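## Task

Join the two printed parts so the result matches the assembled example on the stand. The robot must not fall over or finish tilted, and nothing may be knocked over or pushed out of the work area.

## Robot and tools

ROBOT. A Dexmate Vega: a three-wheeled base (two steering front wheels, a passive rear caster), a Z-folding torso (torso_hip_rad, torso_knee_rad, torso_waist_rad), a head with three joints and two 7-joint arms, each with a two-finger gripper. The chest's forward lean equals knee - hip - waist. It starts in the stand preset (0.469, 1.617, 1.048). Other presets: stand_high 0.78, 1.57, 0.44; lean_20 0.52, 1.05, 0.18; lean_45 0.52, 1.05, -0.26; low_lean_45 0, 0, -0.79. Fold the arms before low_lean_45. Left fold, in key order shoulder_pitch, shoulder_yaw, upper_arm_roll, elbow, forearm_roll, wrist_pitch, wrist_yaw: 1, 0.5, -0.6, -2.5, 0, -0.9, 0. Right fold: -1, -0.5, 0.6, -2.5, 0, 0.9, 0.

FRAMES. Base frame: origin on the floor at the base's turning point, x forward, y left, z up, metres. The chest, left_hand and right_hand printouts use it. A hand point sits between the fingers, 0.033 m short of the closed tips; the fingers point along its z, close along its y, and the wrist camera is on its -x side. Odometry frame is the base frame at scene start; base_odometry counts wheel turns only, so slip looks like travel.

move. One action per call. Options: "base" and/or "joints" (plus optional "speeds" or "min_time_s"), or "target" alone (optionally with "min_time_s"). An empty call just reports state and images.
- base: an object with exactly one key, an offset from where the base is now. translate_m: metres, + forward, -2 to 2. strafe_m: metres, + left, -2 to 2 (heading may drift ~0.02 rad). rotate_rad: radians, + counter-clockwise from above, -3.2 to 3.2. The front wheels first steer to the new direction (up to ~1.1 s).
- joints: absolute angles in radians, keyed by joint name, each arm and the head named separately (e.g. left_elbow_rad, right_wrist_pitch_rad, head_pan_rad). Signs mirror between arms: left shoulder pitch + swings down, right shoulder pitch - swings down; right wrist pitch - tips the hand down. Grippers 0 (shut) to 0.785 per finger. Ranges follow the limits in the robot's joint list (e.g. elbow -3.041 to 0.214, hip 0 to 1.57).
- target: one hand's absolute pose in the base frame: side "left"/"right"; x, y, z in metres (-3 to 3); pitch_deg (90 fingers down, 0 level, -30 to 95); heading_deg (0 forward, + counter-clockwise); roll_deg (default 0; -360 to 360); optional line_only true to allow only a straight path. A roll and roll+180 count as the same target. The plan is checked against the robot itself only, not the scene; if a straight line fails, the arm swings on an arc that can move elbow and hand widely. A long move may end "short (part of ...)": resend the same target.
- speeds: per-motion caps for this action; translate_m and strafe_m 0.04 to 0.3 m/s, rotate_rad 0.1 to 0.6 rad/s.
- min_time_s: 0.1 to 8 s, the minimum duration of every arm and head motion in the action.
- cameras: list of head_camera, left_wrist_camera, right_wrist_camera or all; [] for none. Images can lag the state slightly; the pictures line gives their order.
Any unknown key makes the call invalid; an out-of-range value gets it refused. After a refusal or a stop that blocks a call, later move, wait and finished_scene calls in the same reply are skipped.

wait: seconds 0 to 10, optional cameras; the robot keeps its last commands. zoom_image: camera plus region [x0, y0, x1, y1] in pixels of that camera's latest image, at most 504 by 504. read_manual: licence texts only. finished_scene: scene (1 or 2); ends the scene irreversibly, and the assembly must stay correct without the robot.

RESULTS. "move" reads done, or the worst status. Hand status: reached (within 10 mm and 2 degrees), short (with the error) or refused (with the reason). base_status and joint_status: done, off_target (resting away from target, possibly still pushing), contact_stop (an arm pushed near full torque ~0.6 s; the whole arm or torso group stops and holds), time_out, not_followed or joint command not followed / pose unreachable (a self-collision or arm-to-arm check withheld the command), contact_stop_at_<key>, limit_stop_at_motor_heat, unfinished. on_its_own lists uncommanded activity. turned_by_wheels and turned_by_imu are turns since the last result; an IMU turn above 0.03 rad during a straight or sideways drive suggests a bump. base_tilt gives forward and right lean in degrees (about 2 degrees error). Joint torques and motor temperatures are listed per arm in joint order.

AVOID. Tipping the robot: nothing prevents it and it cannot recover. Driving into furniture: the base does not stop by itself. Arms hitting or squeezing each other, including a gripper closing on the other hand. Pressing after a contact stop: back the arm off first. Torque faults (load limits 142 N m shoulders, 76 upper arm roll and elbow, 23.7 forearm and wrist), which freeze an arm for 10 s. Motor heat from long stretched holds: at 80 °C the arm stops for 30-60 s. Arms hanging straight down in leaning postures hit the base; unfolding at a table can hit it. Dropping parts, releasing moving parts, slamming or hard pushes, and knocking anything out of the work area. The gripper angle does not show whether something is held; check with the cameras.

Each tool is called after "Request:" in YAML: its name, and indented under it one key for each argument.

## Session

Request:
move:

Scene clock: 0.00 s.
Joint torques (N m): no reading
Motor temperatures (°C): left_arm=[31 29 29 30 32 37 40] | right_arm=[29 29 30 33 35 37 35]
base_odometry: x=+0.000 y=+0.000 heading=+0.000
turned_by_wheels: +0.000
turned_by_imu: +0.000
base_tilt: forward=-0.5 right=+0.1
base_status: not commanded
joint_positions: torso_hip_rad=+0.469 torso_knee_rad=+1.617 torso_waist_rad=+1.048 left_shoulder_pitch_rad=+2.208 left_shoulder_yaw_rad=+0.019 left_upper_arm_roll_rad=-0.010 left_elbow_rad=-1.105 left_forearm_roll_rad=-0.012 left_wrist_pitch_rad=-0.481 left_wrist_yaw_rad=-0.018 left_gripper_rad=+0.005 right_shoulder_pitch_rad=-2.202 right_shoulder_yaw_rad=+0.012 right_upper_arm_roll_rad=+0.007 right_elbow_rad=-1.107 right_forearm_roll_rad=-0.015 right_wrist_pitch_rad=+0.483 right_wrist_yaw_rad=+0.000 right_gripper_rad=+0.005 head_pan_rad=+0.000 head_tilt_rad=+0.000 head_camera_tilt_rad=+0.000
joint_status: not commanded
chest: x=-0.0111 y=+0.0000 z=+1.4155 quat_wxyz=(+0.999, +0.000, +0.050, +0.000) (m; base frame)
left_hand: x=+0.1672 y=+0.2407 z=+0.6208 quat_wxyz=(+0.412, +0.004, +0.911, +0.000) pitch_deg=+41.3 heading_deg=-0.2 roll_deg=+0.4 back=up (m; base frame)
right_hand: x=+0.1739 y=-0.2265 z=+0.6230 quat_wxyz=(+0.417, -0.001, +0.909, +0.000) pitch_deg=+40.8 heading_deg=+0.0 roll_deg=-0.1 back=up (m; base frame)
pictures: head_camera, left_wrist_camera, right_wrist_camera

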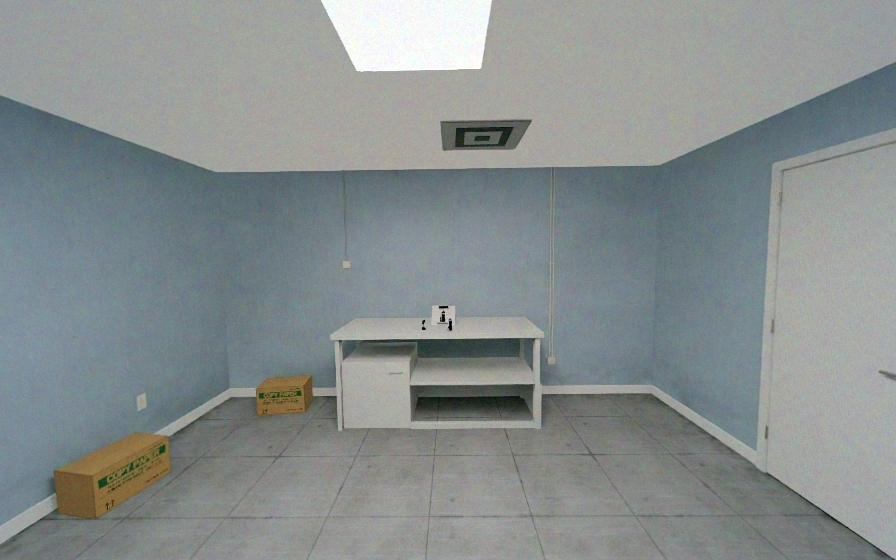

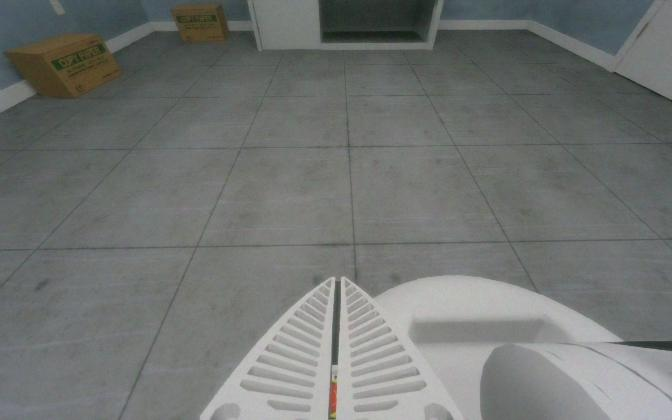

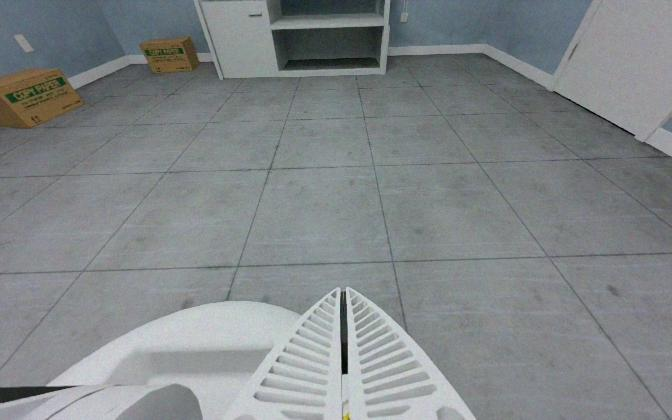

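Request:
zoom_image:
  camera: "head_camera"
  region: [320, 290, 560, 440]

Request:
zoom_image:
  camera: "head_camera"
  region: [410, 296, 474, 336]

Scaled by 2.100 from the camera's 896x560 image, which has a finer 960x600 frame.

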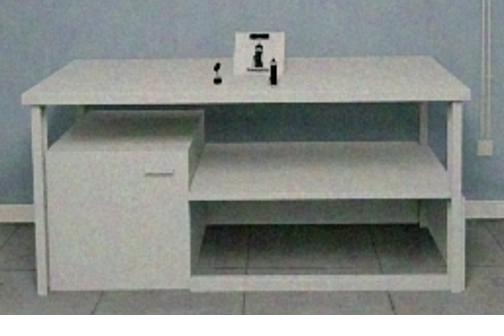

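Scaled by 7.875 from the camera's 896x560 image, which has a finer 960x600 frame.

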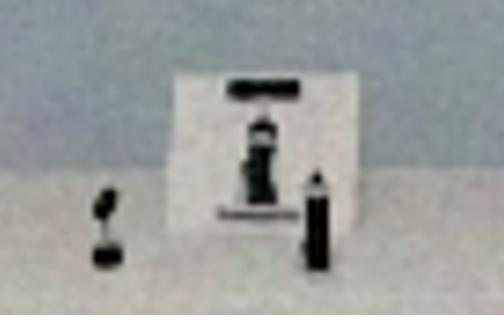

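Request:
move:
  base: {"translate_m": 1.8}
  joints: {"head_camera_tilt_rad": 0.5}
  cameras: ["head_camera"]

Request:
zoom_image:
  camera: "head_camera"
  region: [320, 180, 570, 380]

Scene clock: 8.40 s.
Joint torques (N m): left_arm=[4.77 0.1 -0.33 -1.62 0.23 -1.51 0.26] | right_arm=[-4.81 -0.76 1.31 -4.34 0.06 1.16 -0.05]
move: done
base_odometry: x=+1.800 y=-0.001 heading=+0.000
turned_by_wheels: +0.000
turned_by_imu: -0.002
base_tilt: forward=-0.3 right=+0.2
base_status: done
joint_positions: torso_hip_rad=+0.469 torso_knee_rad=+1.617 torso_waist_rad=+1.048 left_shoulder_pitch_rad=+2.208 left_shoulder_yaw_rad=+0.019 left_upper_arm_roll_rad=-0.010 left_elbow_rad=-1.105 left_forearm_roll_rad=-0.012 left_wrist_pitch_rad=-0.481 left_wrist_yaw_rad=-0.018 left_gripper_rad=+0.005 right_shoulder_pitch_rad=-2.202 right_shoulder_yaw_rad=+0.012 right_upper_arm_roll_rad=+0.007 right_elbow_rad=-1.107 right_forearm_roll_rad=-0.015 right_wrist_pitch_rad=+0.483 right_wrist_yaw_rad=+0.000 right_gripper_rad=+0.005 head_pan_rad=+0.000 head_tilt_rad=+0.000 head_camera_tilt_rad=+0.500
joint_status: all done
chest: x=-0.0111 y=+0.0000 z=+1.4155 quat_wxyz=(+0.999, +0.000, +0.050, +0.000) (m; base frame)
left_hand: x=+0.1672 y=+0.2407 z=+0.6208 quat_wxyz=(+0.412, +0.004, +0.911, +0.000) pitch_deg=+41.3 heading_deg=-0.2 roll_deg=+0.4 back=up (m; base frame)
right_hand: x=+0.1739 y=-0.2265 z=+0.6230 quat_wxyz=(+0.417, -0.001, +0.909, +0.000) pitch_deg=+40.8 heading_deg=+0.0 roll_deg=-0.1 back=up (m; base frame)
pictures: head_camera

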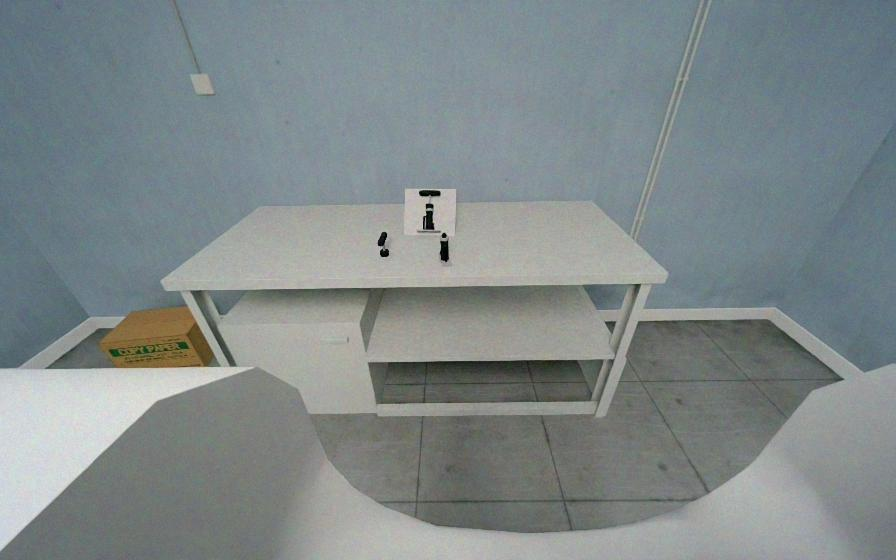

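Scaled by 2.016 from the camera's 896x560 image, which has a finer 960x600 frame.

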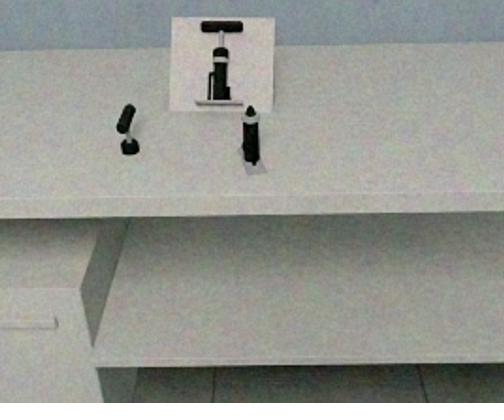

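Request:
move:
  target: {"side":"left","x":0.4,"y":0.3,"z":1.1,"pitch_deg":40,"heading_deg":0}

Request:
move:
  target: {"side":"right","x":0.4,"y":-0.3,"z":1.1,"pitch_deg":40,"heading_deg":0}

Request:
move:
  base: {"translate_m": 0.5}
  speeds: {"translate_m": 0.15}
  joints: {"head_camera_tilt_rad": 0.7}
  cameras: ["all"]

Request:
zoom_image:
  camera: "head_camera"
  region: [320, 100, 560, 300]

Scene clock: 15.70 s.
Joint torques (N m): left_arm=[1.51 5.52 -9.52 -3.42 0.62 0.8 -0.12] | right_arm=[-3.38 -0.4 -0.12 -3.25 0.38 1.08 -0.21]
move: done
base_odometry: x=+1.800 y=-0.001 heading=+0.000
turned_by_wheels: +0.000
turned_by_imu: -0.002
base_tilt: forward=-0.3 right=+0.2
base_status: not commanded
joint_positions: torso_hip_rad=+0.469 torso_knee_rad=+1.617 torso_waist_rad=+1.048 left_shoulder_pitch_rad=+2.898 left_shoulder_yaw_rad=+1.213 left_upper_arm_roll_rad=-1.089 left_elbow_rad=-2.664 left_forearm_roll_rad=+1.393 left_wrist_pitch_rad=-0.382 left_wrist_yaw_rad=-0.843 left_gripper_rad=+0.005 right_shoulder_pitch_rad=-2.202 right_shoulder_yaw_rad=+0.012 right_upper_arm_roll_rad=+0.007 right_elbow_rad=-1.107 right_forearm_roll_rad=-0.015 right_wrist_pitch_rad=+0.483 right_wrist_yaw_rad=+0.000 right_gripper_rad=+0.005 head_pan_rad=+0.000 head_tilt_rad=+0.000 head_camera_tilt_rad=+0.500
joint_status: not commanded
chest: x=-0.0111 y=+0.0000 z=+1.4155 quat_wxyz=(+0.999, +0.000, +0.050, +0.000) (m; base frame)
left_hand: x=+0.3994 y=+0.3023 z=+1.0978 quat_wxyz=(+0.001, +0.907, +0.004, +0.420) pitch_deg=+40.3 heading_deg=+0.1 roll_deg=-0.4 back=down (m; base frame)
left_hand_status: reached (checked arc [a long move; over the whole arc the hand travels 0.64 m to end 0.54 m from its start, up to 0.16 m off the straight line; left_elbow_rad turns most, 1.56 rad; on the way or at its end the hand turns up to 180 deg from its attitude at the start], planned for 5.2 s): 3 mm and 0.5 deg off.
right_hand: x=+0.1739 y=-0.2265 z=+0.6230 quat_wxyz=(+0.417, +0.000, +0.909, +0.000) pitch_deg=+40.8 heading_deg=+0.0 roll_deg=-0.1 back=up (m; base frame)
pictures: none

Scene clock: 22.33 s.
Joint torques (N m): left_arm=[2.82 2.65 -8.94 -1.66 0.74 1.04 -0.19] | right_arm=[-3.17 -3.29 11.04 -4.07 -0.86 -2.07 -0.04]
move: done
base_odometry: x=+1.800 y=-0.001 heading=+0.000
turned_by_wheels: +0.000
turned_by_imu: -0.002
base_tilt: forward=-0.1 right=+0.1
base_status: not commanded
joint_positions: torso_hip_rad=+0.469 torso_knee_rad=+1.617 torso_waist_rad=+1.048 left_shoulder_pitch_rad=+2.900 left_shoulder_yaw_rad=+1.216 left_upper_arm_roll_rad=-1.092 left_elbow_rad=-2.669 left_forearm_roll_rad=+1.397 left_wrist_pitch_rad=-0.381 left_wrist_yaw_rad=-0.846 left_gripper_rad=+0.005 right_shoulder_pitch_rad=-2.863 right_shoulder_yaw_rad=-1.204 right_upper_arm_roll_rad=+1.064 right_elbow_rad=-2.666 right_forearm_roll_rad=-1.391 right_wrist_pitch_rad=+0.399 right_wrist_yaw_rad=+0.846 right_gripper_rad=+0.005 head_pan_rad=+0.000 head_tilt_rad=+0.000 head_camera_tilt_rad=+0.500
joint_status: not commanded
chest: x=-0.0111 y=+0.0000 z=+1.4155 quat_wxyz=(+0.999, +0.000, +0.050, +0.000) (m; base frame)
left_hand: x=+0.3999 y=+0.3000 z=+1.0998 quat_wxyz=(+0.000, +0.906, +0.000, +0.422) pitch_deg=+40.0 heading_deg=+0.0 roll_deg=+0.0 back=down (m; base frame)
right_hand: x=+0.3994 y=-0.3022 z=+1.0978 quat_wxyz=(+0.001, -0.907, +0.004, -0.420) pitch_deg=+40.3 heading_deg=-0.1 roll_deg=+0.4 back=down (m; base frame)
right_hand_status: reached (checked arc [a long move; over the whole arc the hand travels 0.64 m to end 0.53 m from its start, up to 0.15 m off the straight line; right_elbow_rad turns most, 1.56 rad; on the way or at its end the hand turns up to 180 deg from its attitude at the start], planned for 5.2 s): 3 mm and 0.6 deg off.
pictures: none

Scene clock: 26.77 s.
Joint torques (N m): left_arm=[1.87 3.44 -7.36 -1.85 0.62 1.41 -0.24] | right_arm=[-1.64 -2.62 10.86 -4.37 -0.41 -1.96 0.15]
move: done
base_odometry: x=+2.300 y=-0.001 heading=+0.001
turned_by_wheels: +0.000
turned_by_imu: -0.001
base_tilt: forward=-0.2 right=+0.3
base_status: done
joint_positions: torso_hip_rad=+0.469 torso_knee_rad=+1.617 torso_waist_rad=+1.048 left_shoulder_pitch_rad=+2.900 left_shoulder_yaw_rad=+1.216 left_upper_arm_roll_rad=-1.092 left_elbow_rad=-2.669 left_forearm_roll_rad=+1.397 left_wrist_pitch_rad=-0.381 left_wrist_yaw_rad=-0.846 left_gripper_rad=+0.005 right_shoulder_pitch_rad=-2.865 right_shoulder_yaw_rad=-1.208 right_upper_arm_roll_rad=+1.067 right_elbow_rad=-2.671 right_forearm_roll_rad=-1.395 right_wrist_pitch_rad=+0.398 right_wrist_yaw_rad=+0.849 right_gripper_rad=+0.005 head_pan_rad=+0.000 head_tilt_rad=+0.000 head_camera_tilt_rad=+0.700
joint_status: all done
chest: x=-0.0110 y=+0.0000 z=+1.4155 quat_wxyz=(+0.999, +0.000, +0.050, +0.000) (m; base frame)
left_hand: x=+0.4000 y=+0.3000 z=+1.0998 quat_wxyz=(+0.000, +0.906, +0.000, +0.422) pitch_deg=+40.0 heading_deg=+0.0 roll_deg=+0.0 back=down (m; base frame)
right_hand: x=+0.3999 y=-0.3000 z=+1.0998 quat_wxyz=(+0.000, -0.906, +0.000, -0.422) pitch_deg=+40.0 heading_deg=+0.0 roll_deg=+0.0 back=down (m; base frame)
pictures: head_camera, left_wrist_camera, right_wrist_camera

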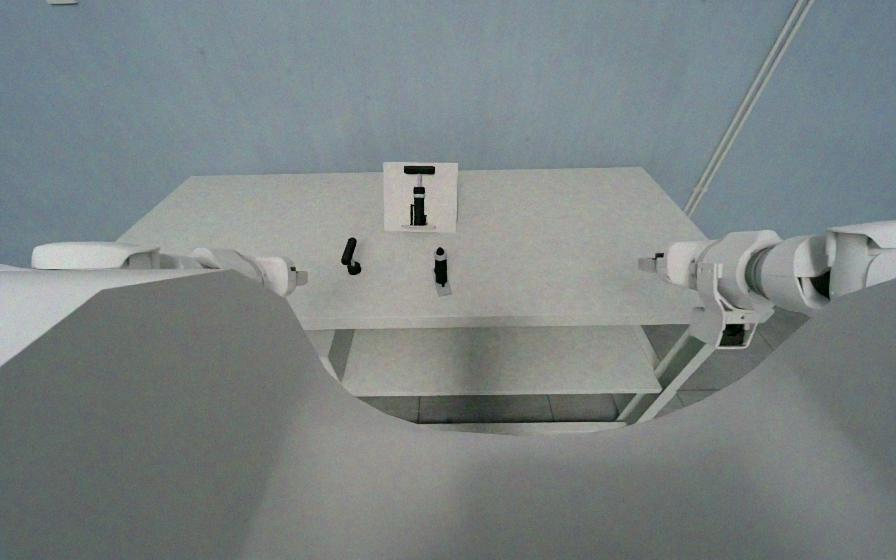

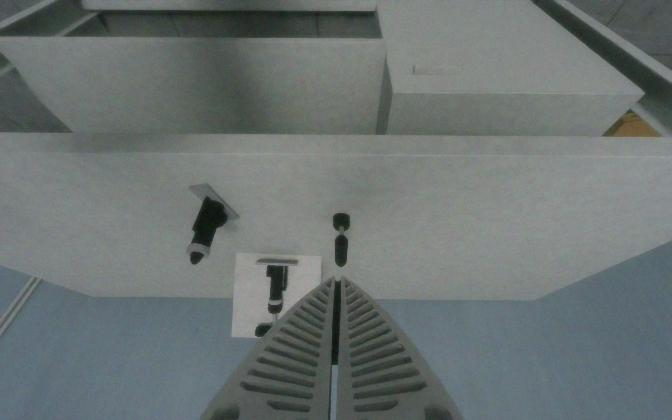

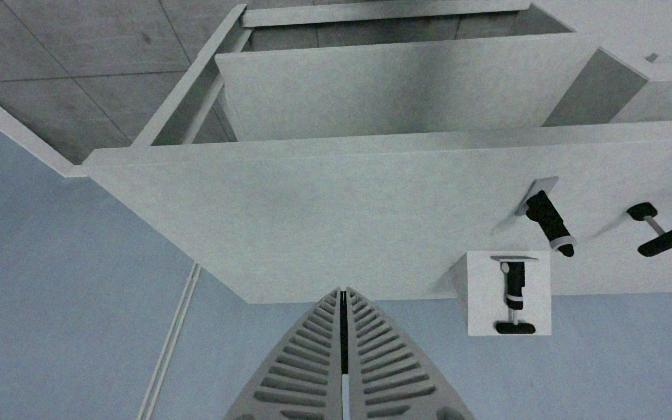

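Scaled by 2.100 from the camera's 896x560 image, which has a finer 960x600 frame.

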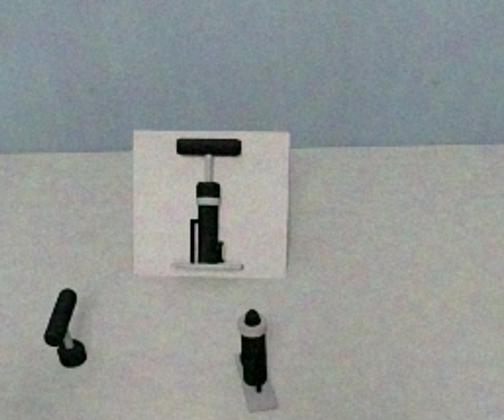

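Request:
move:
  target: {"side":"left","x":0.55,"y":0.31,"z":1.15,"pitch_deg":75,"heading_deg":0}
  cameras: ["head_camera","left_wrist_camera"]

Request:
zoom_image:
  camera: "left_wrist_camera"
  region: [150, 100, 500, 400]

Request:
move:
  target: {"side":"right","x":0.5,"y":-0.05,"z":1.15,"pitch_deg":75,"heading_deg":0}
  cameras: ["head_camera","right_wrist_camera"]

Request:
zoom_image:
  camera: "right_wrist_camera"
  region: [150, 0, 550, 300]

Scene clock: 40.17 s.
Joint torques (N m): left_arm=[-22.7 -2.3 -7.99 2.04 -1.28 0.03 -0.37] | right_arm=[-3 -1.81 10.64 -4.31 -0.25 -1.86 0.18]
move: done
base_odometry: x=+2.300 y=-0.001 heading=+0.001
turned_by_wheels: +0.000
turned_by_imu: -0.004
base_tilt: forward=-0.4 right=+0.2
base_status: not commanded
joint_positions: torso_hip_rad=+0.469 torso_knee_rad=+1.617 torso_waist_rad=+1.048 left_shoulder_pitch_rad=-0.121 left_shoulder_yaw_rad=+1.109 left_upper_arm_roll_rad=+1.449 left_elbow_rad=-1.550 left_forearm_roll_rad=+0.306 left_wrist_pitch_rad=-1.122 left_wrist_yaw_rad=-1.347 left_gripper_rad=+0.005 right_shoulder_pitch_rad=-2.865 right_shoulder_yaw_rad=-1.208 right_upper_arm_roll_rad=+1.067 right_elbow_rad=-2.671 right_forearm_roll_rad=-1.395 right_wrist_pitch_rad=+0.398 right_wrist_yaw_rad=+0.849 right_gripper_rad=+0.005 head_pan_rad=+0.000 head_tilt_rad=+0.000 head_camera_tilt_rad=+0.700
joint_status: not commanded
chest: x=-0.0110 y=+0.0000 z=+1.4155 quat_wxyz=(+0.999, +0.000, +0.050, +0.000) (m; base frame)
left_hand: x=+0.5498 y=+0.3093 z=+1.1488 quat_wxyz=(+0.001, +0.991, +0.000, +0.130) pitch_deg=+75.0 heading_deg=-0.3 roll_deg=-0.3 back=down (m; base frame)
left_hand_status: reached (checked arc [the straight line was blocked; over the whole arc the hand travels 0.39 m to end 0.16 m from its start, up to 0.14 m off the straight line; left_shoulder_pitch_rad turns most, 3.03 rad; on the way or at its end the hand turns up to 35 deg from its attitude at the start], planned for 9.8 s): 1 mm and 0.1 deg off.
right_hand: x=+0.3999 y=-0.3000 z=+1.0998 quat_wxyz=(+0.000, -0.906, +0.000, -0.422) pitch_deg=+40.0 heading_deg=+0.0 roll_deg=+0.0 back=down (m; base frame)
pictures: head_camera, left_wrist_camera

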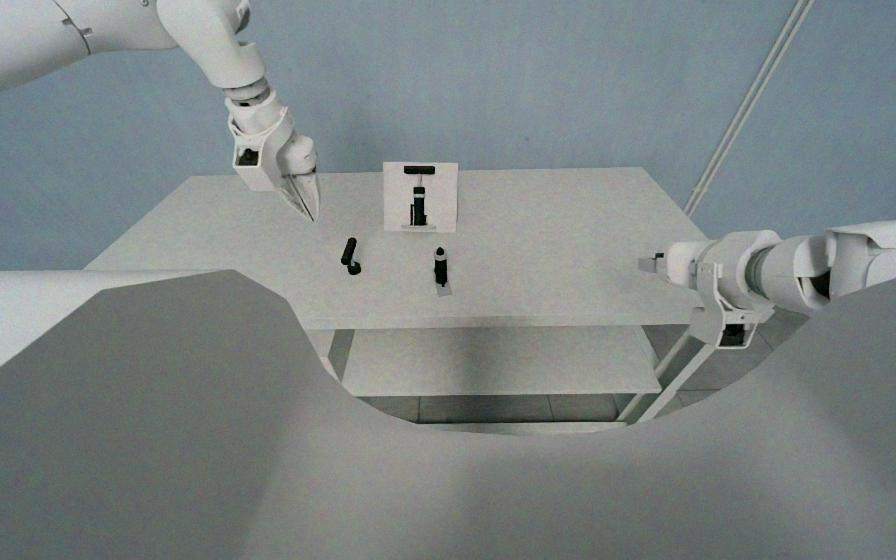

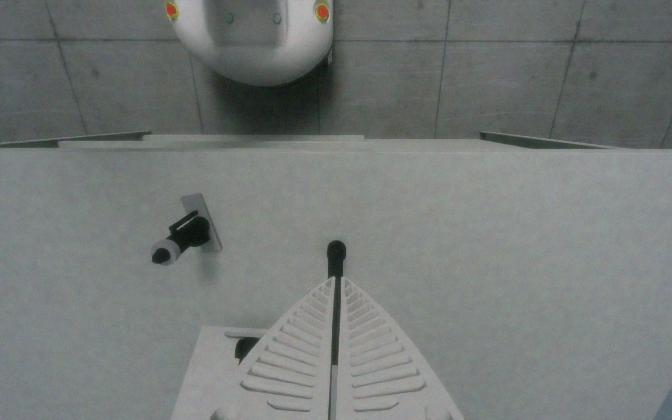

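Scaled by 1.440 from the camera's 672x420 image, which has a finer 960x600 frame.

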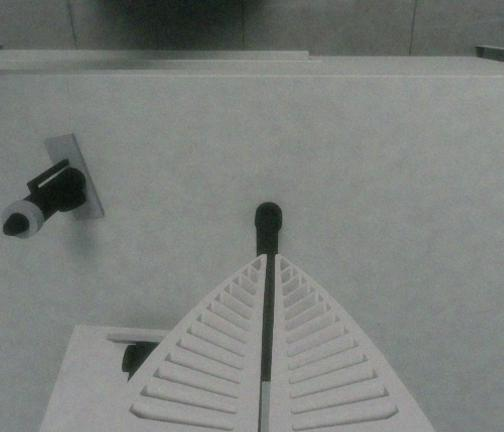

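Scene clock: 51.50 s.
Joint torques (N m): left_arm=[-24.65 -3.7 -7.16 2.33 -1.07 -0.18 -0.11] | right_arm=[28 2.52 6.57 1.65 0.39 0.04 -0.11]
move: short
base_odometry: x=+2.300 y=-0.001 heading=+0.001
turned_by_wheels: +0.000
turned_by_imu: -0.003
base_tilt: forward=-0.2 right=+0.3
base_status: not commanded
joint_positions: torso_hip_rad=+0.469 torso_knee_rad=+1.617 torso_waist_rad=+1.048 left_shoulder_pitch_rad=-0.126 left_shoulder_yaw_rad=+1.109 left_upper_arm_roll_rad=+1.453 left_elbow_rad=-1.548 left_forearm_roll_rad=+0.304 left_wrist_pitch_rad=-1.123 left_wrist_yaw_rad=-1.348 left_gripper_rad=+0.005 right_shoulder_pitch_rad=+0.196 right_shoulder_yaw_rad=-0.674 right_upper_arm_roll_rad=-1.625 right_elbow_rad=-1.913 right_forearm_roll_rad=-0.188 right_wrist_pitch_rad=+0.342 right_wrist_yaw_rad=+1.317 right_gripper_rad=+0.005 head_pan_rad=+0.000 head_tilt_rad=+0.000 head_camera_tilt_rad=+0.700
joint_status: not commanded
chest: x=-0.0110 y=+0.0000 z=+1.4155 quat_wxyz=(+0.999, +0.000, +0.050, +0.000) (m; base frame)
left_hand: x=+0.5499 y=+0.3100 z=+1.1498 quat_wxyz=(+0.000, +0.991, +0.000, +0.130) pitch_deg=+75.0 heading_deg=+0.0 roll_deg=+0.0 back=down (m; base frame)
right_hand: x=+0.4810 y=-0.0019 z=+1.1296 quat_wxyz=(+0.073, -0.990, -0.020, -0.118) pitch_deg=+74.1 heading_deg=+33.1 roll_deg=+30.8 back=down (m; base frame)
right_hand_status: short (part of a checked arc of 10.6 s [the straight line was blocked; over the whole arc the hand travels 0.56 m to end 0.27 m from its start, up to 0.12 m off the straight line; right_shoulder_pitch_rad turns most, 3.26 rad; on the way or at its end the hand turns up to 48 deg from its attitude at the start], the rest not played, planned for 9.9 s): 56 mm and 8.8 deg off.
pictures: head_camera, right_wrist_camera

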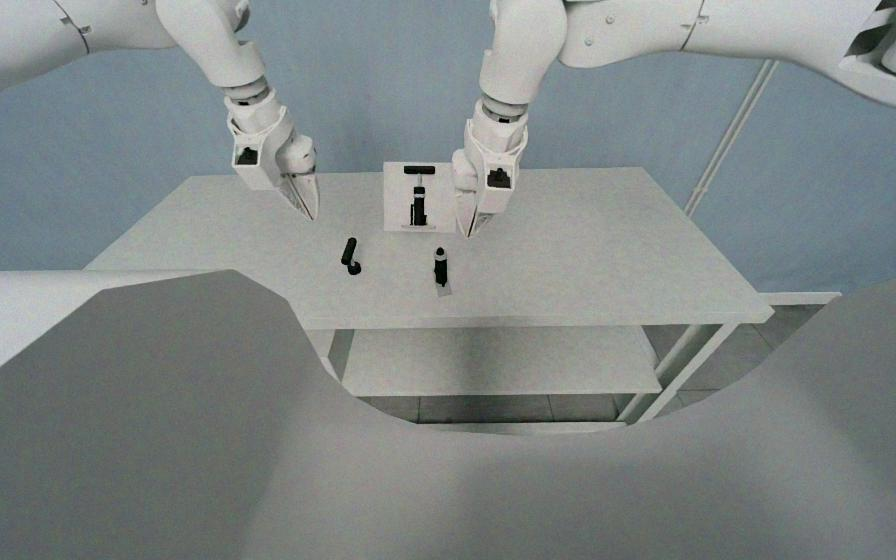

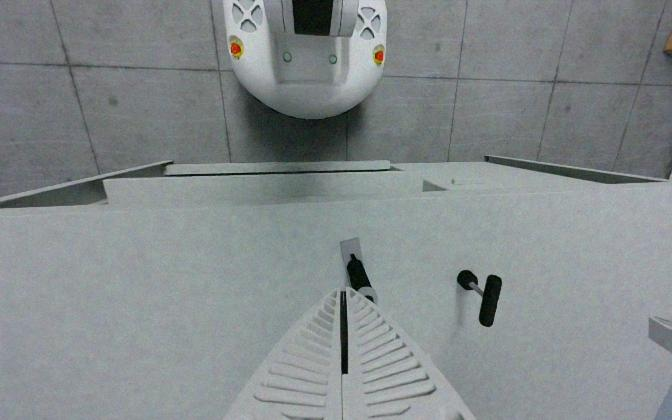

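Scaled by 1.260 from the camera's 672x420 image, which has a finer 960x600 frame.

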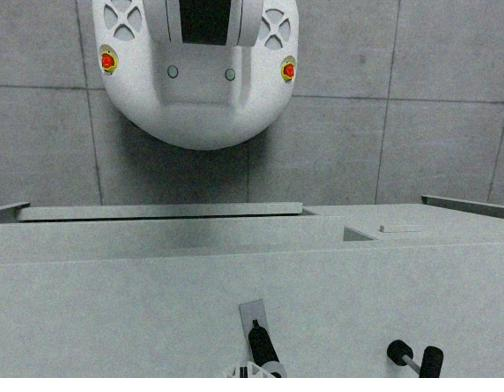

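Request:
move:
  target: {"side":"right","x":0.5,"y":-0.22,"z":1.1,"pitch_deg":75,"heading_deg":0}

Request:
move:
  joints: {"left_gripper_rad":0.5}

Request:
move:
  target: {"side":"left","x":0.70,"y":0.30,"z":1.03,"pitch_deg":90,"heading_deg":0}
  cameras: ["all"]

Request:
zoom_image:
  camera: "right_wrist_camera"
  region: [340, 100, 672, 400]

Request:
zoom_image:
  camera: "head_camera"
  region: [270, 130, 510, 330]

Scene clock: 56.97 s.
Joint torques (N m): left_arm=[-25.47 -2.58 -6.85 1.94 -1 0.75 -0.24] | right_arm=[24.09 -1.82 7.64 2.57 0.47 0.87 -0.19]
move: done
base_odometry: x=+2.300 y=-0.001 heading=+0.001
turned_by_wheels: +0.000
turned_by_imu: -0.002
base_tilt: forward=-0.3 right=+0.2
base_status: not commanded
joint_positions: torso_hip_rad=+0.469 torso_knee_rad=+1.617 torso_waist_rad=+1.048 left_shoulder_pitch_rad=-0.126 left_shoulder_yaw_rad=+1.109 left_upper_arm_roll_rad=+1.453 left_elbow_rad=-1.548 left_forearm_roll_rad=+0.304 left_wrist_pitch_rad=-1.123 left_wrist_yaw_rad=-1.348 left_gripper_rad=+0.005 right_shoulder_pitch_rad=+0.205 right_shoulder_yaw_rad=-1.121 right_upper_arm_roll_rad=-1.692 right_elbow_rad=-1.958 right_forearm_roll_rad=-0.349 right_wrist_pitch_rad=+0.692 right_wrist_yaw_rad=+1.286 right_gripper_rad=+0.005 head_pan_rad=+0.000 head_tilt_rad=+0.000 head_camera_tilt_rad=+0.700
joint_status: not commanded
chest: x=-0.0110 y=+0.0000 z=+1.4155 quat_wxyz=(+0.999, +0.000, +0.050, +0.000) (m; base frame)
left_hand: x=+0.5499 y=+0.3100 z=+1.1498 quat_wxyz=(+0.000, +0.991, +0.000, +0.130) pitch_deg=+75.0 heading_deg=+0.0 roll_deg=+0.0 back=down (m; base frame)
right_hand: x=+0.5000 y=-0.2175 z=+1.1003 quat_wxyz=(+0.001, -0.991, +0.000, -0.131) pitch_deg=+75.0 heading_deg=+0.4 roll_deg=+0.4 back=down (m; base frame)
right_hand_status: reached (straight line, planned for 1.8 s): 3 mm and 0.1 deg off.
pictures: none

Scene clock: 58.07 s.
Joint torques (N m): left_arm=[-23.52 1.27 -8.44 2.04 -1.28 0.79 -0.38] | right_arm=[24.51 -0.09 7.43 1.53 0.26 0.87 -0.19]
move: done
base_odometry: x=+2.300 y=-0.001 heading=+0.001
turned_by_wheels: +0.000
turned_by_imu: +0.000
base_tilt: forward=-0.3 right=+0.2
base_status: not commanded
joint_positions: torso_hip_rad=+0.469 torso_knee_rad=+1.617 torso_waist_rad=+1.048 left_shoulder_pitch_rad=-0.126 left_shoulder_yaw_rad=+1.109 left_upper_arm_roll_rad=+1.453 left_elbow_rad=-1.548 left_forearm_roll_rad=+0.304 left_wrist_pitch_rad=-1.123 left_wrist_yaw_rad=-1.348 left_gripper_rad=+0.500 right_shoulder_pitch_rad=+0.205 right_shoulder_yaw_rad=-1.125 right_upper_arm_roll_rad=-1.693 right_elbow_rad=-1.958 right_forearm_roll_rad=-0.351 right_wrist_pitch_rad=+0.696 right_wrist_yaw_rad=+1.286 right_gripper_rad=+0.005 head_pan_rad=+0.000 head_tilt_rad=+0.000 head_camera_tilt_rad=+0.700
joint_status: all done
chest: x=-0.0110 y=+0.0000 z=+1.4155 quat_wxyz=(+0.999, +0.000, +0.050, +0.000) (m; base frame)
left_hand: x=+0.5499 y=+0.3100 z=+1.1498 quat_wxyz=(+0.000, +0.991, +0.000, +0.130) pitch_deg=+75.0 heading_deg=+0.0 roll_deg=+0.0 back=down (m; base frame)
right_hand: x=+0.4999 y=-0.2197 z=+1.1000 quat_wxyz=(+0.000, -0.991, +0.000, -0.130) pitch_deg=+75.0 heading_deg=+0.1 roll_deg=+0.1 back=down (m; base frame)
pictures: none

Scene clock: 58.37 s.
Joint torques (N m): left_arm=[-23.88 -0.35 -7.56 2.73 -1.01 0.36 -0.27] | right_arm=[25.09 -1.03 6.18 0.59 0.35 -0.62 -0.38]
move: refused
base_odometry: x=+2.300 y=-0.001 heading=+0.001
turned_by_wheels: +0.000
turned_by_imu: +0.000
base_tilt: forward=-0.2 right=+0.1
base_status: not commanded
joint_positions: torso_hip_rad=+0.469 torso_knee_rad=+1.617 torso_waist_rad=+1.048 left_shoulder_pitch_rad=-0.126 left_shoulder_yaw_rad=+1.109 left_upper_arm_roll_rad=+1.453 left_elbow_rad=-1.548 left_forearm_roll_rad=+0.304 left_wrist_pitch_rad=-1.123 left_wrist_yaw_rad=-1.348 left_gripper_rad=+0.500 right_shoulder_pitch_rad=+0.205 right_shoulder_yaw_rad=-1.125 right_upper_arm_roll_rad=-1.693 right_elbow_rad=-1.957 right_forearm_roll_rad=-0.351 right_wrist_pitch_rad=+0.696 right_wrist_yaw_rad=+1.286 right_gripper_rad=+0.005 head_pan_rad=+0.000 head_tilt_rad=+0.000 head_camera_tilt_rad=+0.700
joint_status: not commanded
chest: x=-0.0110 y=+0.0000 z=+1.4155 quat_wxyz=(+0.999, +0.000, +0.050, +0.000) (m; base frame)
left_hand: x=+0.5499 y=+0.3100 z=+1.1498 quat_wxyz=(+0.000, +0.991, +0.000, +0.130) pitch_deg=+75.0 heading_deg=+0.0 roll_deg=+0.0 back=down (m; base frame)
left_hand_status: refused: no posture of the arm gets there (out of reach): the closest leaves the hand 4.0 cm and 16 deg from the pose. Nothing moved. At pitch 60 a posture exists at this place; the way there is not checked.
right_hand: x=+0.4999 y=-0.2198 z=+1.0999 quat_wxyz=(+0.000, -0.991, +0.000, -0.130) pitch_deg=+75.0 heading_deg=+0.0 roll_deg=+0.0 back=down (m; base frame)
pictures: head_camera, left_wrist_camera, right_wrist_camera

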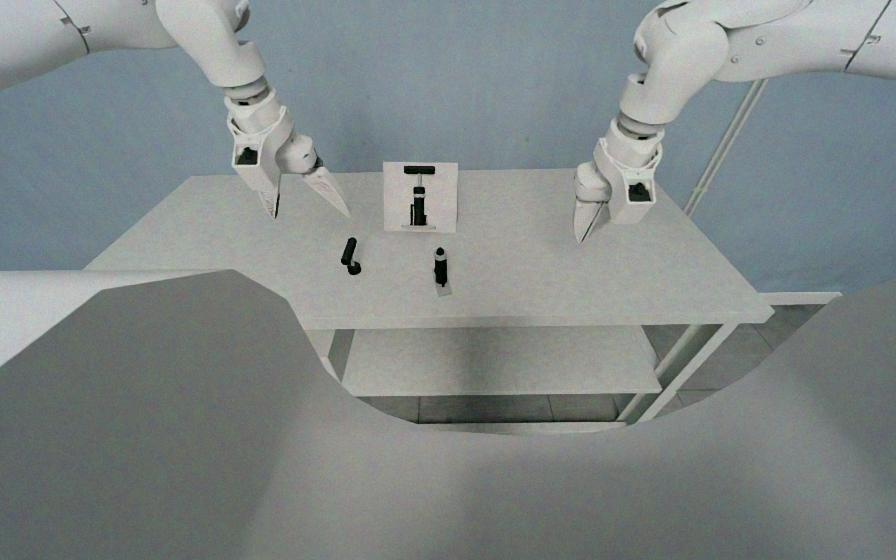

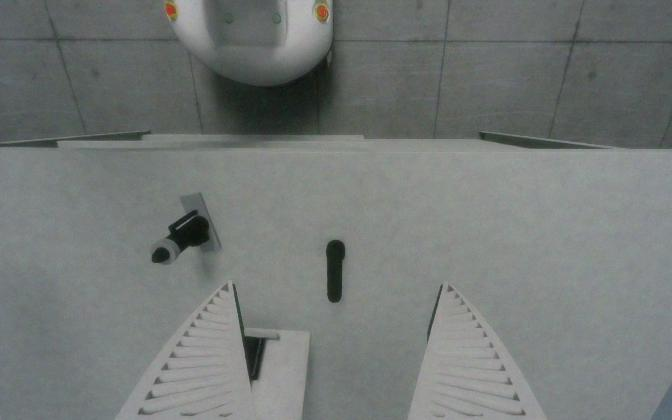

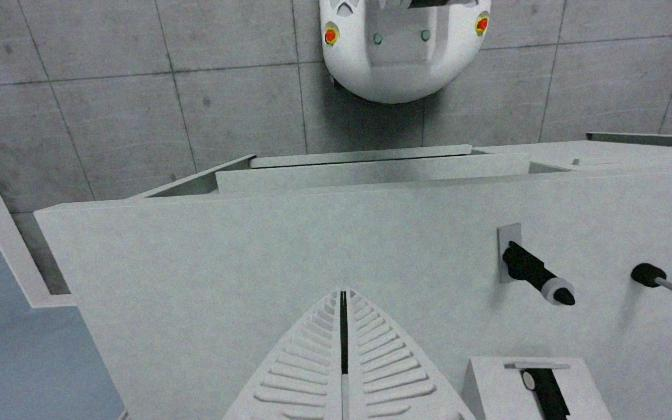

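Scaled by 1.518 from the camera's 672x420 image, which has a finer 960x600 frame.

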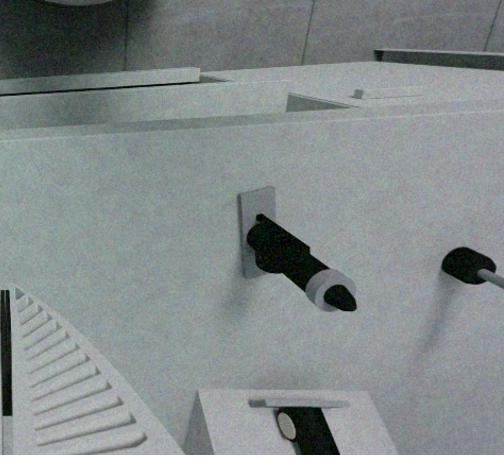

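Scaled by 2.100 from the camera's 896x560 image, which has a finer 960x600 frame.

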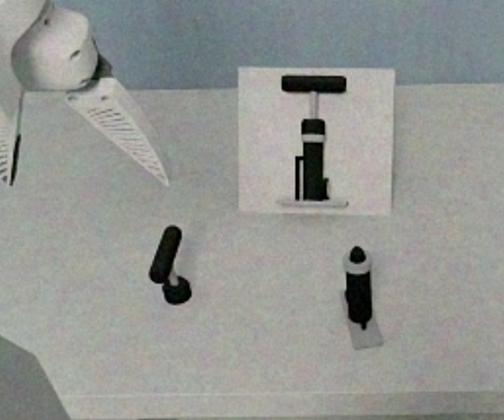

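Request:
move:
  base: {"translate_m": 0.12}
  speeds: {"translate_m": 0.06}

Request:
move:
  target: {"side":"left","x":0.58,"y":0.30,"z":1.05,"pitch_deg":90,"heading_deg":0}
  cameras: ["all"]

Request:
zoom_image:
  camera: "left_wrist_camera"
  region: [100, 100, 500, 400]

Scene clock: 62.17 s.
Joint torques (N m): left_arm=[-24.67 -0.91 -8.52 1.49 -0.97 0.33 -0.1] | right_arm=[24.74 -1.06 6.09 1.49 0.07 -0.12 0]
move: done
base_odometry: x=+2.420 y=-0.001 heading=+0.001
turned_by_wheels: +0.000
turned_by_imu: -0.001
base_tilt: forward=-0.3 right=+0.1
base_status: done
joint_positions: torso_hip_rad=+0.469 torso_knee_rad=+1.617 torso_waist_rad=+1.048 left_shoulder_pitch_rad=-0.126 left_shoulder_yaw_rad=+1.109 left_upper_arm_roll_rad=+1.453 left_elbow_rad=-1.548 left_forearm_roll_rad=+0.304 left_wrist_pitch_rad=-1.123 left_wrist_yaw_rad=-1.348 left_gripper_rad=+0.500 right_shoulder_pitch_rad=+0.205 right_shoulder_yaw_rad=-1.125 right_upper_arm_roll_rad=-1.693 right_elbow_rad=-1.957 right_forearm_roll_rad=-0.351 right_wrist_pitch_rad=+0.696 right_wrist_yaw_rad=+1.285 right_gripper_rad=+0.005 head_pan_rad=+0.000 head_tilt_rad=+0.000 head_camera_tilt_rad=+0.700
joint_status: not commanded
chest: x=-0.0109 y=+0.0000 z=+1.4155 quat_wxyz=(+0.999, +0.000, +0.050, +0.000) (m; base frame)
left_hand: x=+0.5500 y=+0.3099 z=+1.1497 quat_wxyz=(+0.000, +0.991, +0.000, +0.130) pitch_deg=+75.0 heading_deg=-0.1 roll_deg=+0.0 back=down (m; base frame)
right_hand: x=+0.5000 y=-0.2199 z=+1.0999 quat_wxyz=(+0.000, -0.991, +0.000, -0.130) pitch_deg=+75.0 heading_deg=+0.0 roll_deg=+0.0 back=down (m; base frame)
pictures: none

Scene clock: 68.83 s.
Joint torques (N m): left_arm=[-29.07 -6.02 1.5 8.95 0.43 0.15 0.35] | right_arm=[24.37 0.01 7.05 1.15 0.56 -0.46 -0.33]
move: done
base_odometry: x=+2.420 y=-0.001 heading=+0.001
turned_by_wheels: +0.000
turned_by_imu: -0.002
base_tilt: forward=-0.2 right=+0.1
base_status: not commanded
joint_positions: torso_hip_rad=+0.469 torso_knee_rad=+1.617 torso_waist_rad=+1.048 left_shoulder_pitch_rad=-0.367 left_shoulder_yaw_rad=+0.172 left_upper_arm_roll_rad=+2.905 left_elbow_rad=-0.484 left_forearm_roll_rad=+0.498 left_wrist_pitch_rad=-1.365 left_wrist_yaw_rad=+0.215 left_gripper_rad=+0.500 right_shoulder_pitch_rad=+0.205 right_shoulder_yaw_rad=-1.125 right_upper_arm_roll_rad=-1.693 right_elbow_rad=-1.957 right_forearm_roll_rad=-0.351 right_wrist_pitch_rad=+0.696 right_wrist_yaw_rad=+1.285 right_gripper_rad=+0.005 head_pan_rad=+0.000 head_tilt_rad=+0.000 head_camera_tilt_rad=+0.700
joint_status: not commanded
chest: x=-0.0109 y=+0.0000 z=+1.4155 quat_wxyz=(+0.999, +0.000, +0.050, +0.000) (m; base frame)
left_hand: x=+0.5789 y=+0.2999 z=+1.0485 quat_wxyz=(+0.001, +1.000, +0.000, -0.001) pitch_deg=+89.8 heading_deg=+0.0 roll_deg=+0.0 (m; base frame)
left_hand_status: reached (checked arc [the straight line was blocked; over the whole arc the hand travels 0.35 m to end 0.10 m from its start, up to 0.13 m off the straight line; left_wrist_yaw_rad turns most, 1.57 rad; on the way or at its end the hand turns up to 25 deg from its attitude at the start], planned for 5.2 s): 2 mm and 0.2 deg off.
right_hand: x=+0.5000 y=-0.2199 z=+1.0999 quat_wxyz=(+0.000, -0.991, +0.000, -0.130) pitch_deg=+75.0 heading_deg=+0.0 roll_deg=+0.0 back=down (m; base frame)
pictures: head_camera, left_wrist_camera, right_wrist_camera

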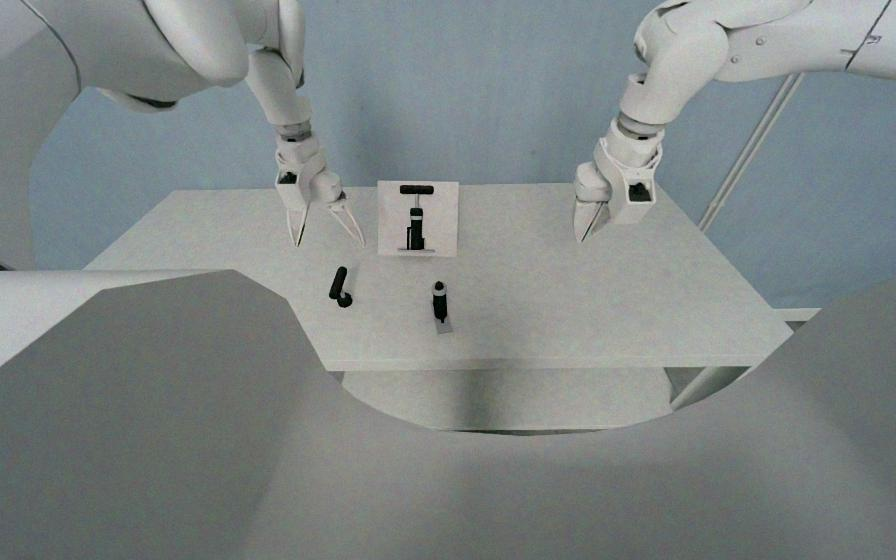

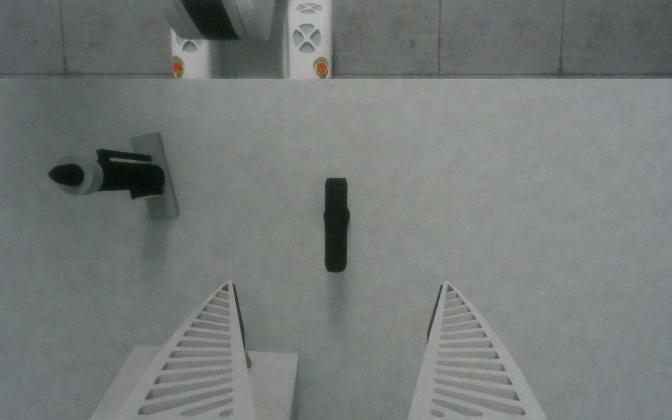

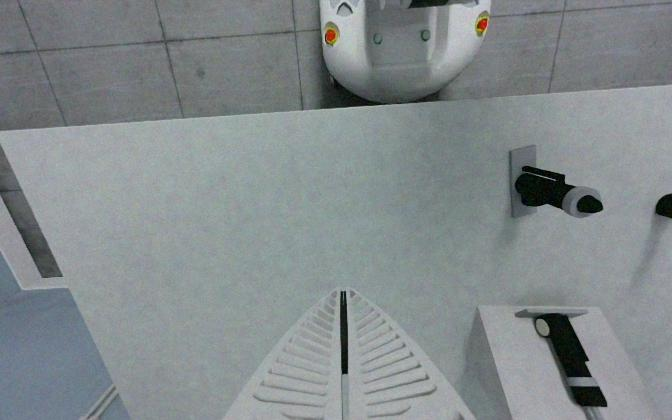

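Scaled by 1.260 from the camera's 672x420 image, which has a finer 960x600 frame.

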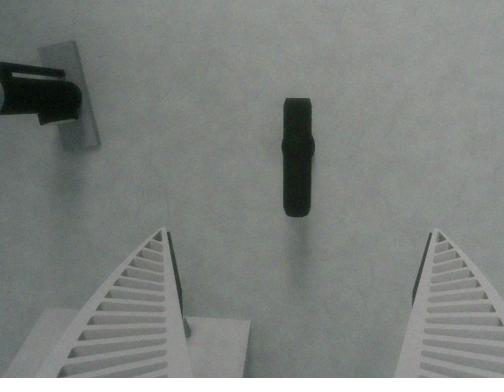

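Request:
move:
  target: {"side":"left","x":0.565,"y":0.293,"z":0.96,"pitch_deg":90,"heading_deg":0,"line_only":true}
  cameras: ["head_camera","left_wrist_camera"]

Request:
zoom_image:
  camera: "head_camera"
  region: [260, 180, 500, 380]

Scene clock: 73.13 s.
Joint torques (N m): left_arm=[-17.65 0.08 -3.29 5.33 -0.38 0.45 -0.39] | right_arm=[24.17 -1.93 6.34 0.28 0.19 0.83 0.13]
move: done
base_odometry: x=+2.420 y=-0.001 heading=+0.001
turned_by_wheels: +0.000
turned_by_imu: -0.001
base_tilt: forward=-0.2 right=+0.3
base_status: not commanded
joint_positions: torso_hip_rad=+0.469 torso_knee_rad=+1.617 torso_waist_rad=+1.048 left_shoulder_pitch_rad=-0.323 left_shoulder_yaw_rad=+0.225 left_upper_arm_roll_rad=+2.889 left_elbow_rad=-0.718 left_forearm_roll_rad=+0.352 left_wrist_pitch_rad=-1.103 left_wrist_yaw_rad=+0.017 left_gripper_rad=+0.500 right_shoulder_pitch_rad=+0.205 right_shoulder_yaw_rad=-1.125 right_upper_arm_roll_rad=-1.693 right_elbow_rad=-1.957 right_forearm_roll_rad=-0.351 right_wrist_pitch_rad=+0.696 right_wrist_yaw_rad=+1.285 right_gripper_rad=+0.005 head_pan_rad=+0.000 head_tilt_rad=+0.000 head_camera_tilt_rad=+0.700
joint_status: not commanded
chest: x=-0.0109 y=+0.0000 z=+1.4155 quat_wxyz=(+0.999, +0.000, +0.050, +0.000) (m; base frame)
left_hand: x=+0.5654 y=+0.2932 z=+0.9617 quat_wxyz=(+0.000, +1.000, +0.000, +0.000) pitch_deg=+90.0 heading_deg=+0.0 roll_deg=+0.0 (m; base frame)
left_hand_status: reached (straight line, planned for 1.2 s): 2 mm and 0.0 deg off.
right_hand: x=+0.5000 y=-0.2199 z=+1.0999 quat_wxyz=(+0.000, -0.991, +0.000, -0.130) pitch_deg=+75.0 heading_deg=+0.0 roll_deg=+0.0 back=down (m; base frame)
pictures: head_camera, left_wrist_camera

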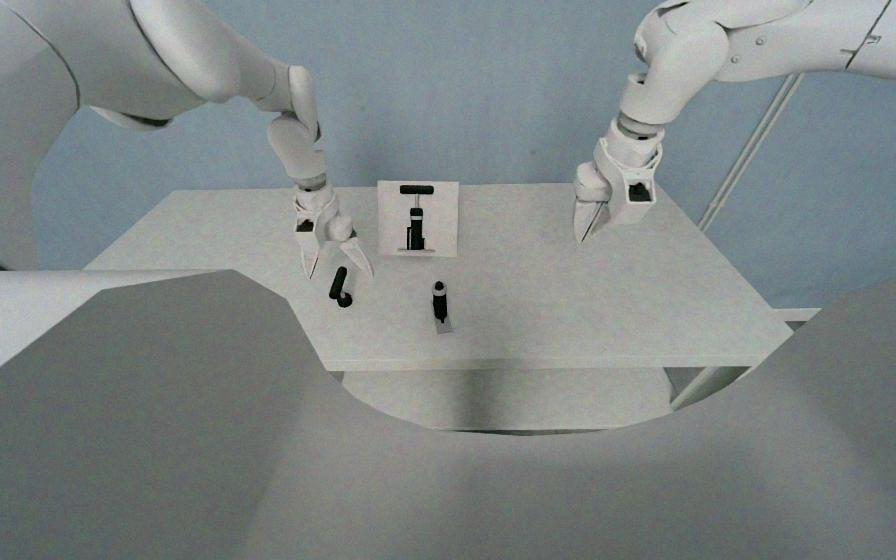

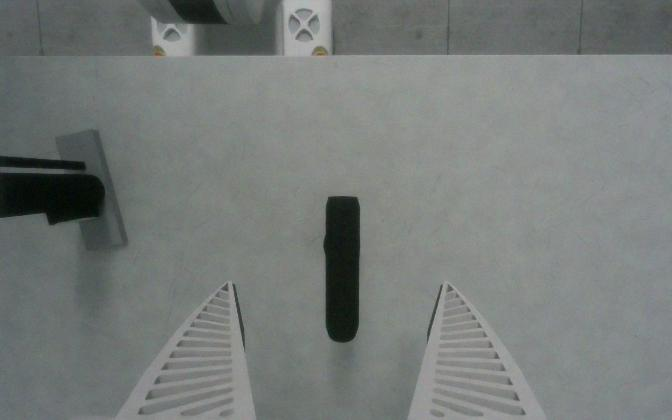

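Scaled by 2.100 from the camera's 896x560 image, which has a finer 960x600 frame.

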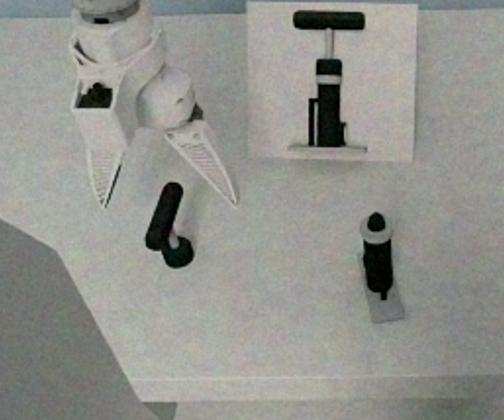

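Request:
move:
  target: {"side":"left","x":0.55,"y":0.294,"z":0.943,"pitch_deg":90,"heading_deg":0,"line_only":true}
  min_time_s: 2
  cameras: ["head_camera","left_wrist_camera"]

Request:
zoom_image:
  camera: "head_camera"
  region: [260, 220, 400, 330]

Request:
zoom_image:
  camera: "left_wrist_camera"
  region: [200, 150, 500, 400]

Scene clock: 79.87 s.
Joint torques (N m): left_arm=[-30.85 1.23 0.65 5.84 -0.44 -0.33 -0.64] | right_arm=[24.6 -1.88 6.02 0.55 0.43 -0.53 -0.08]
move: done
base_odometry: x=+2.420 y=-0.001 heading=+0.001
turned_by_wheels: +0.000
turned_by_imu: -0.002
base_tilt: forward=-0.1 right=+0.1
base_status: not commanded
joint_positions: torso_hip_rad=+0.469 torso_knee_rad=+1.617 torso_waist_rad=+1.048 left_shoulder_pitch_rad=-0.362 left_shoulder_yaw_rad=+0.263 left_upper_arm_roll_rad=+2.893 left_elbow_rad=-0.885 left_forearm_roll_rad=+0.330 left_wrist_pitch_rad=-0.984 left_wrist_yaw_rad=-0.035 left_gripper_rad=+0.500 right_shoulder_pitch_rad=+0.205 right_shoulder_yaw_rad=-1.125 right_upper_arm_roll_rad=-1.693 right_elbow_rad=-1.957 right_forearm_roll_rad=-0.351 right_wrist_pitch_rad=+0.696 right_wrist_yaw_rad=+1.285 right_gripper_rad=+0.005 head_pan_rad=+0.000 head_tilt_rad=+0.000 head_camera_tilt_rad=+0.700
joint_status: not commanded
chest: x=-0.0109 y=+0.0000 z=+1.4155 quat_wxyz=(+0.999, +0.000, +0.050, +0.000) (m; base frame)
left_hand: x=+0.5503 y=+0.2939 z=+0.9433 quat_wxyz=(+0.000, +1.000, +0.000, +0.000) pitch_deg=+90.0 heading_deg=+0.0 roll_deg=+0.0 (m; base frame)
left_hand_status: reached (straight line, planned for 2.0 s): 0 mm and 0.0 deg off.
right_hand: x=+0.5000 y=-0.2199 z=+1.0999 quat_wxyz=(+0.000, -0.991, +0.000, -0.130) pitch_deg=+75.0 heading_deg=+0.0 roll_deg=+0.0 back=down (m; base frame)
pictures: head_camera, left_wrist_camera

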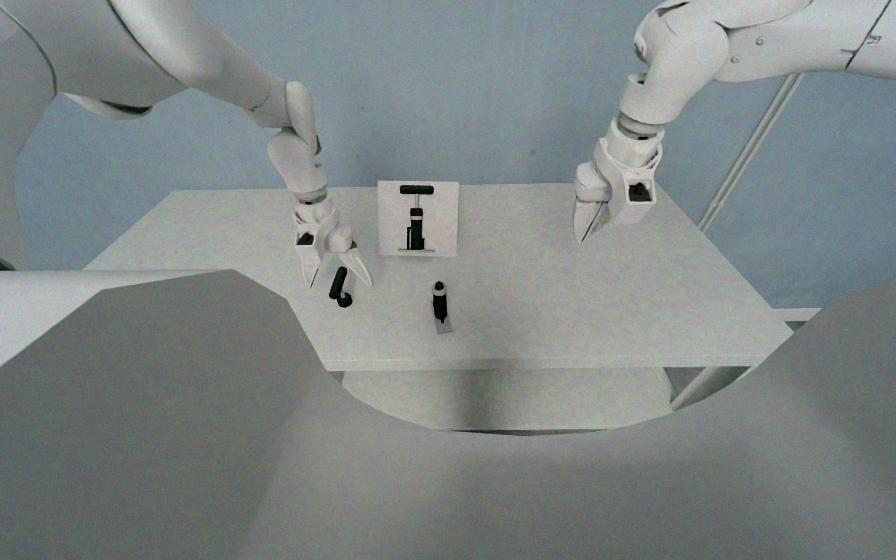

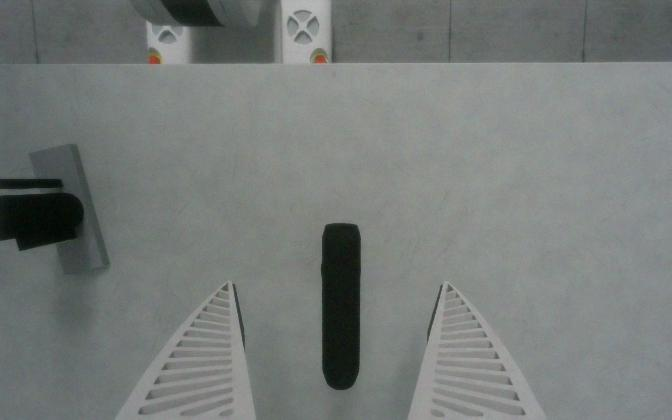

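Scaled by 3.600 from the camera's 896x560 image, which has a finer 960x600 frame.

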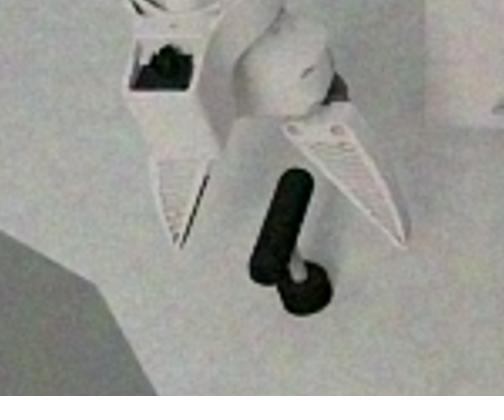

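Scaled by 1.680 from the camera's 672x420 image, which has a finer 960x600 frame.

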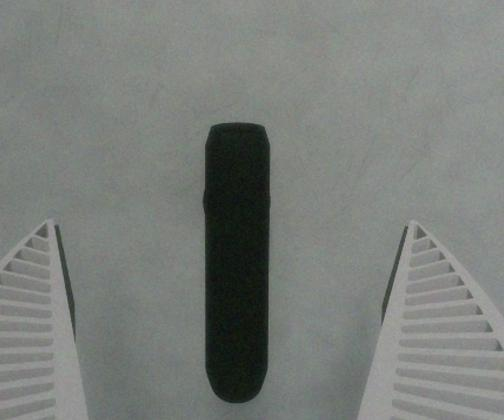

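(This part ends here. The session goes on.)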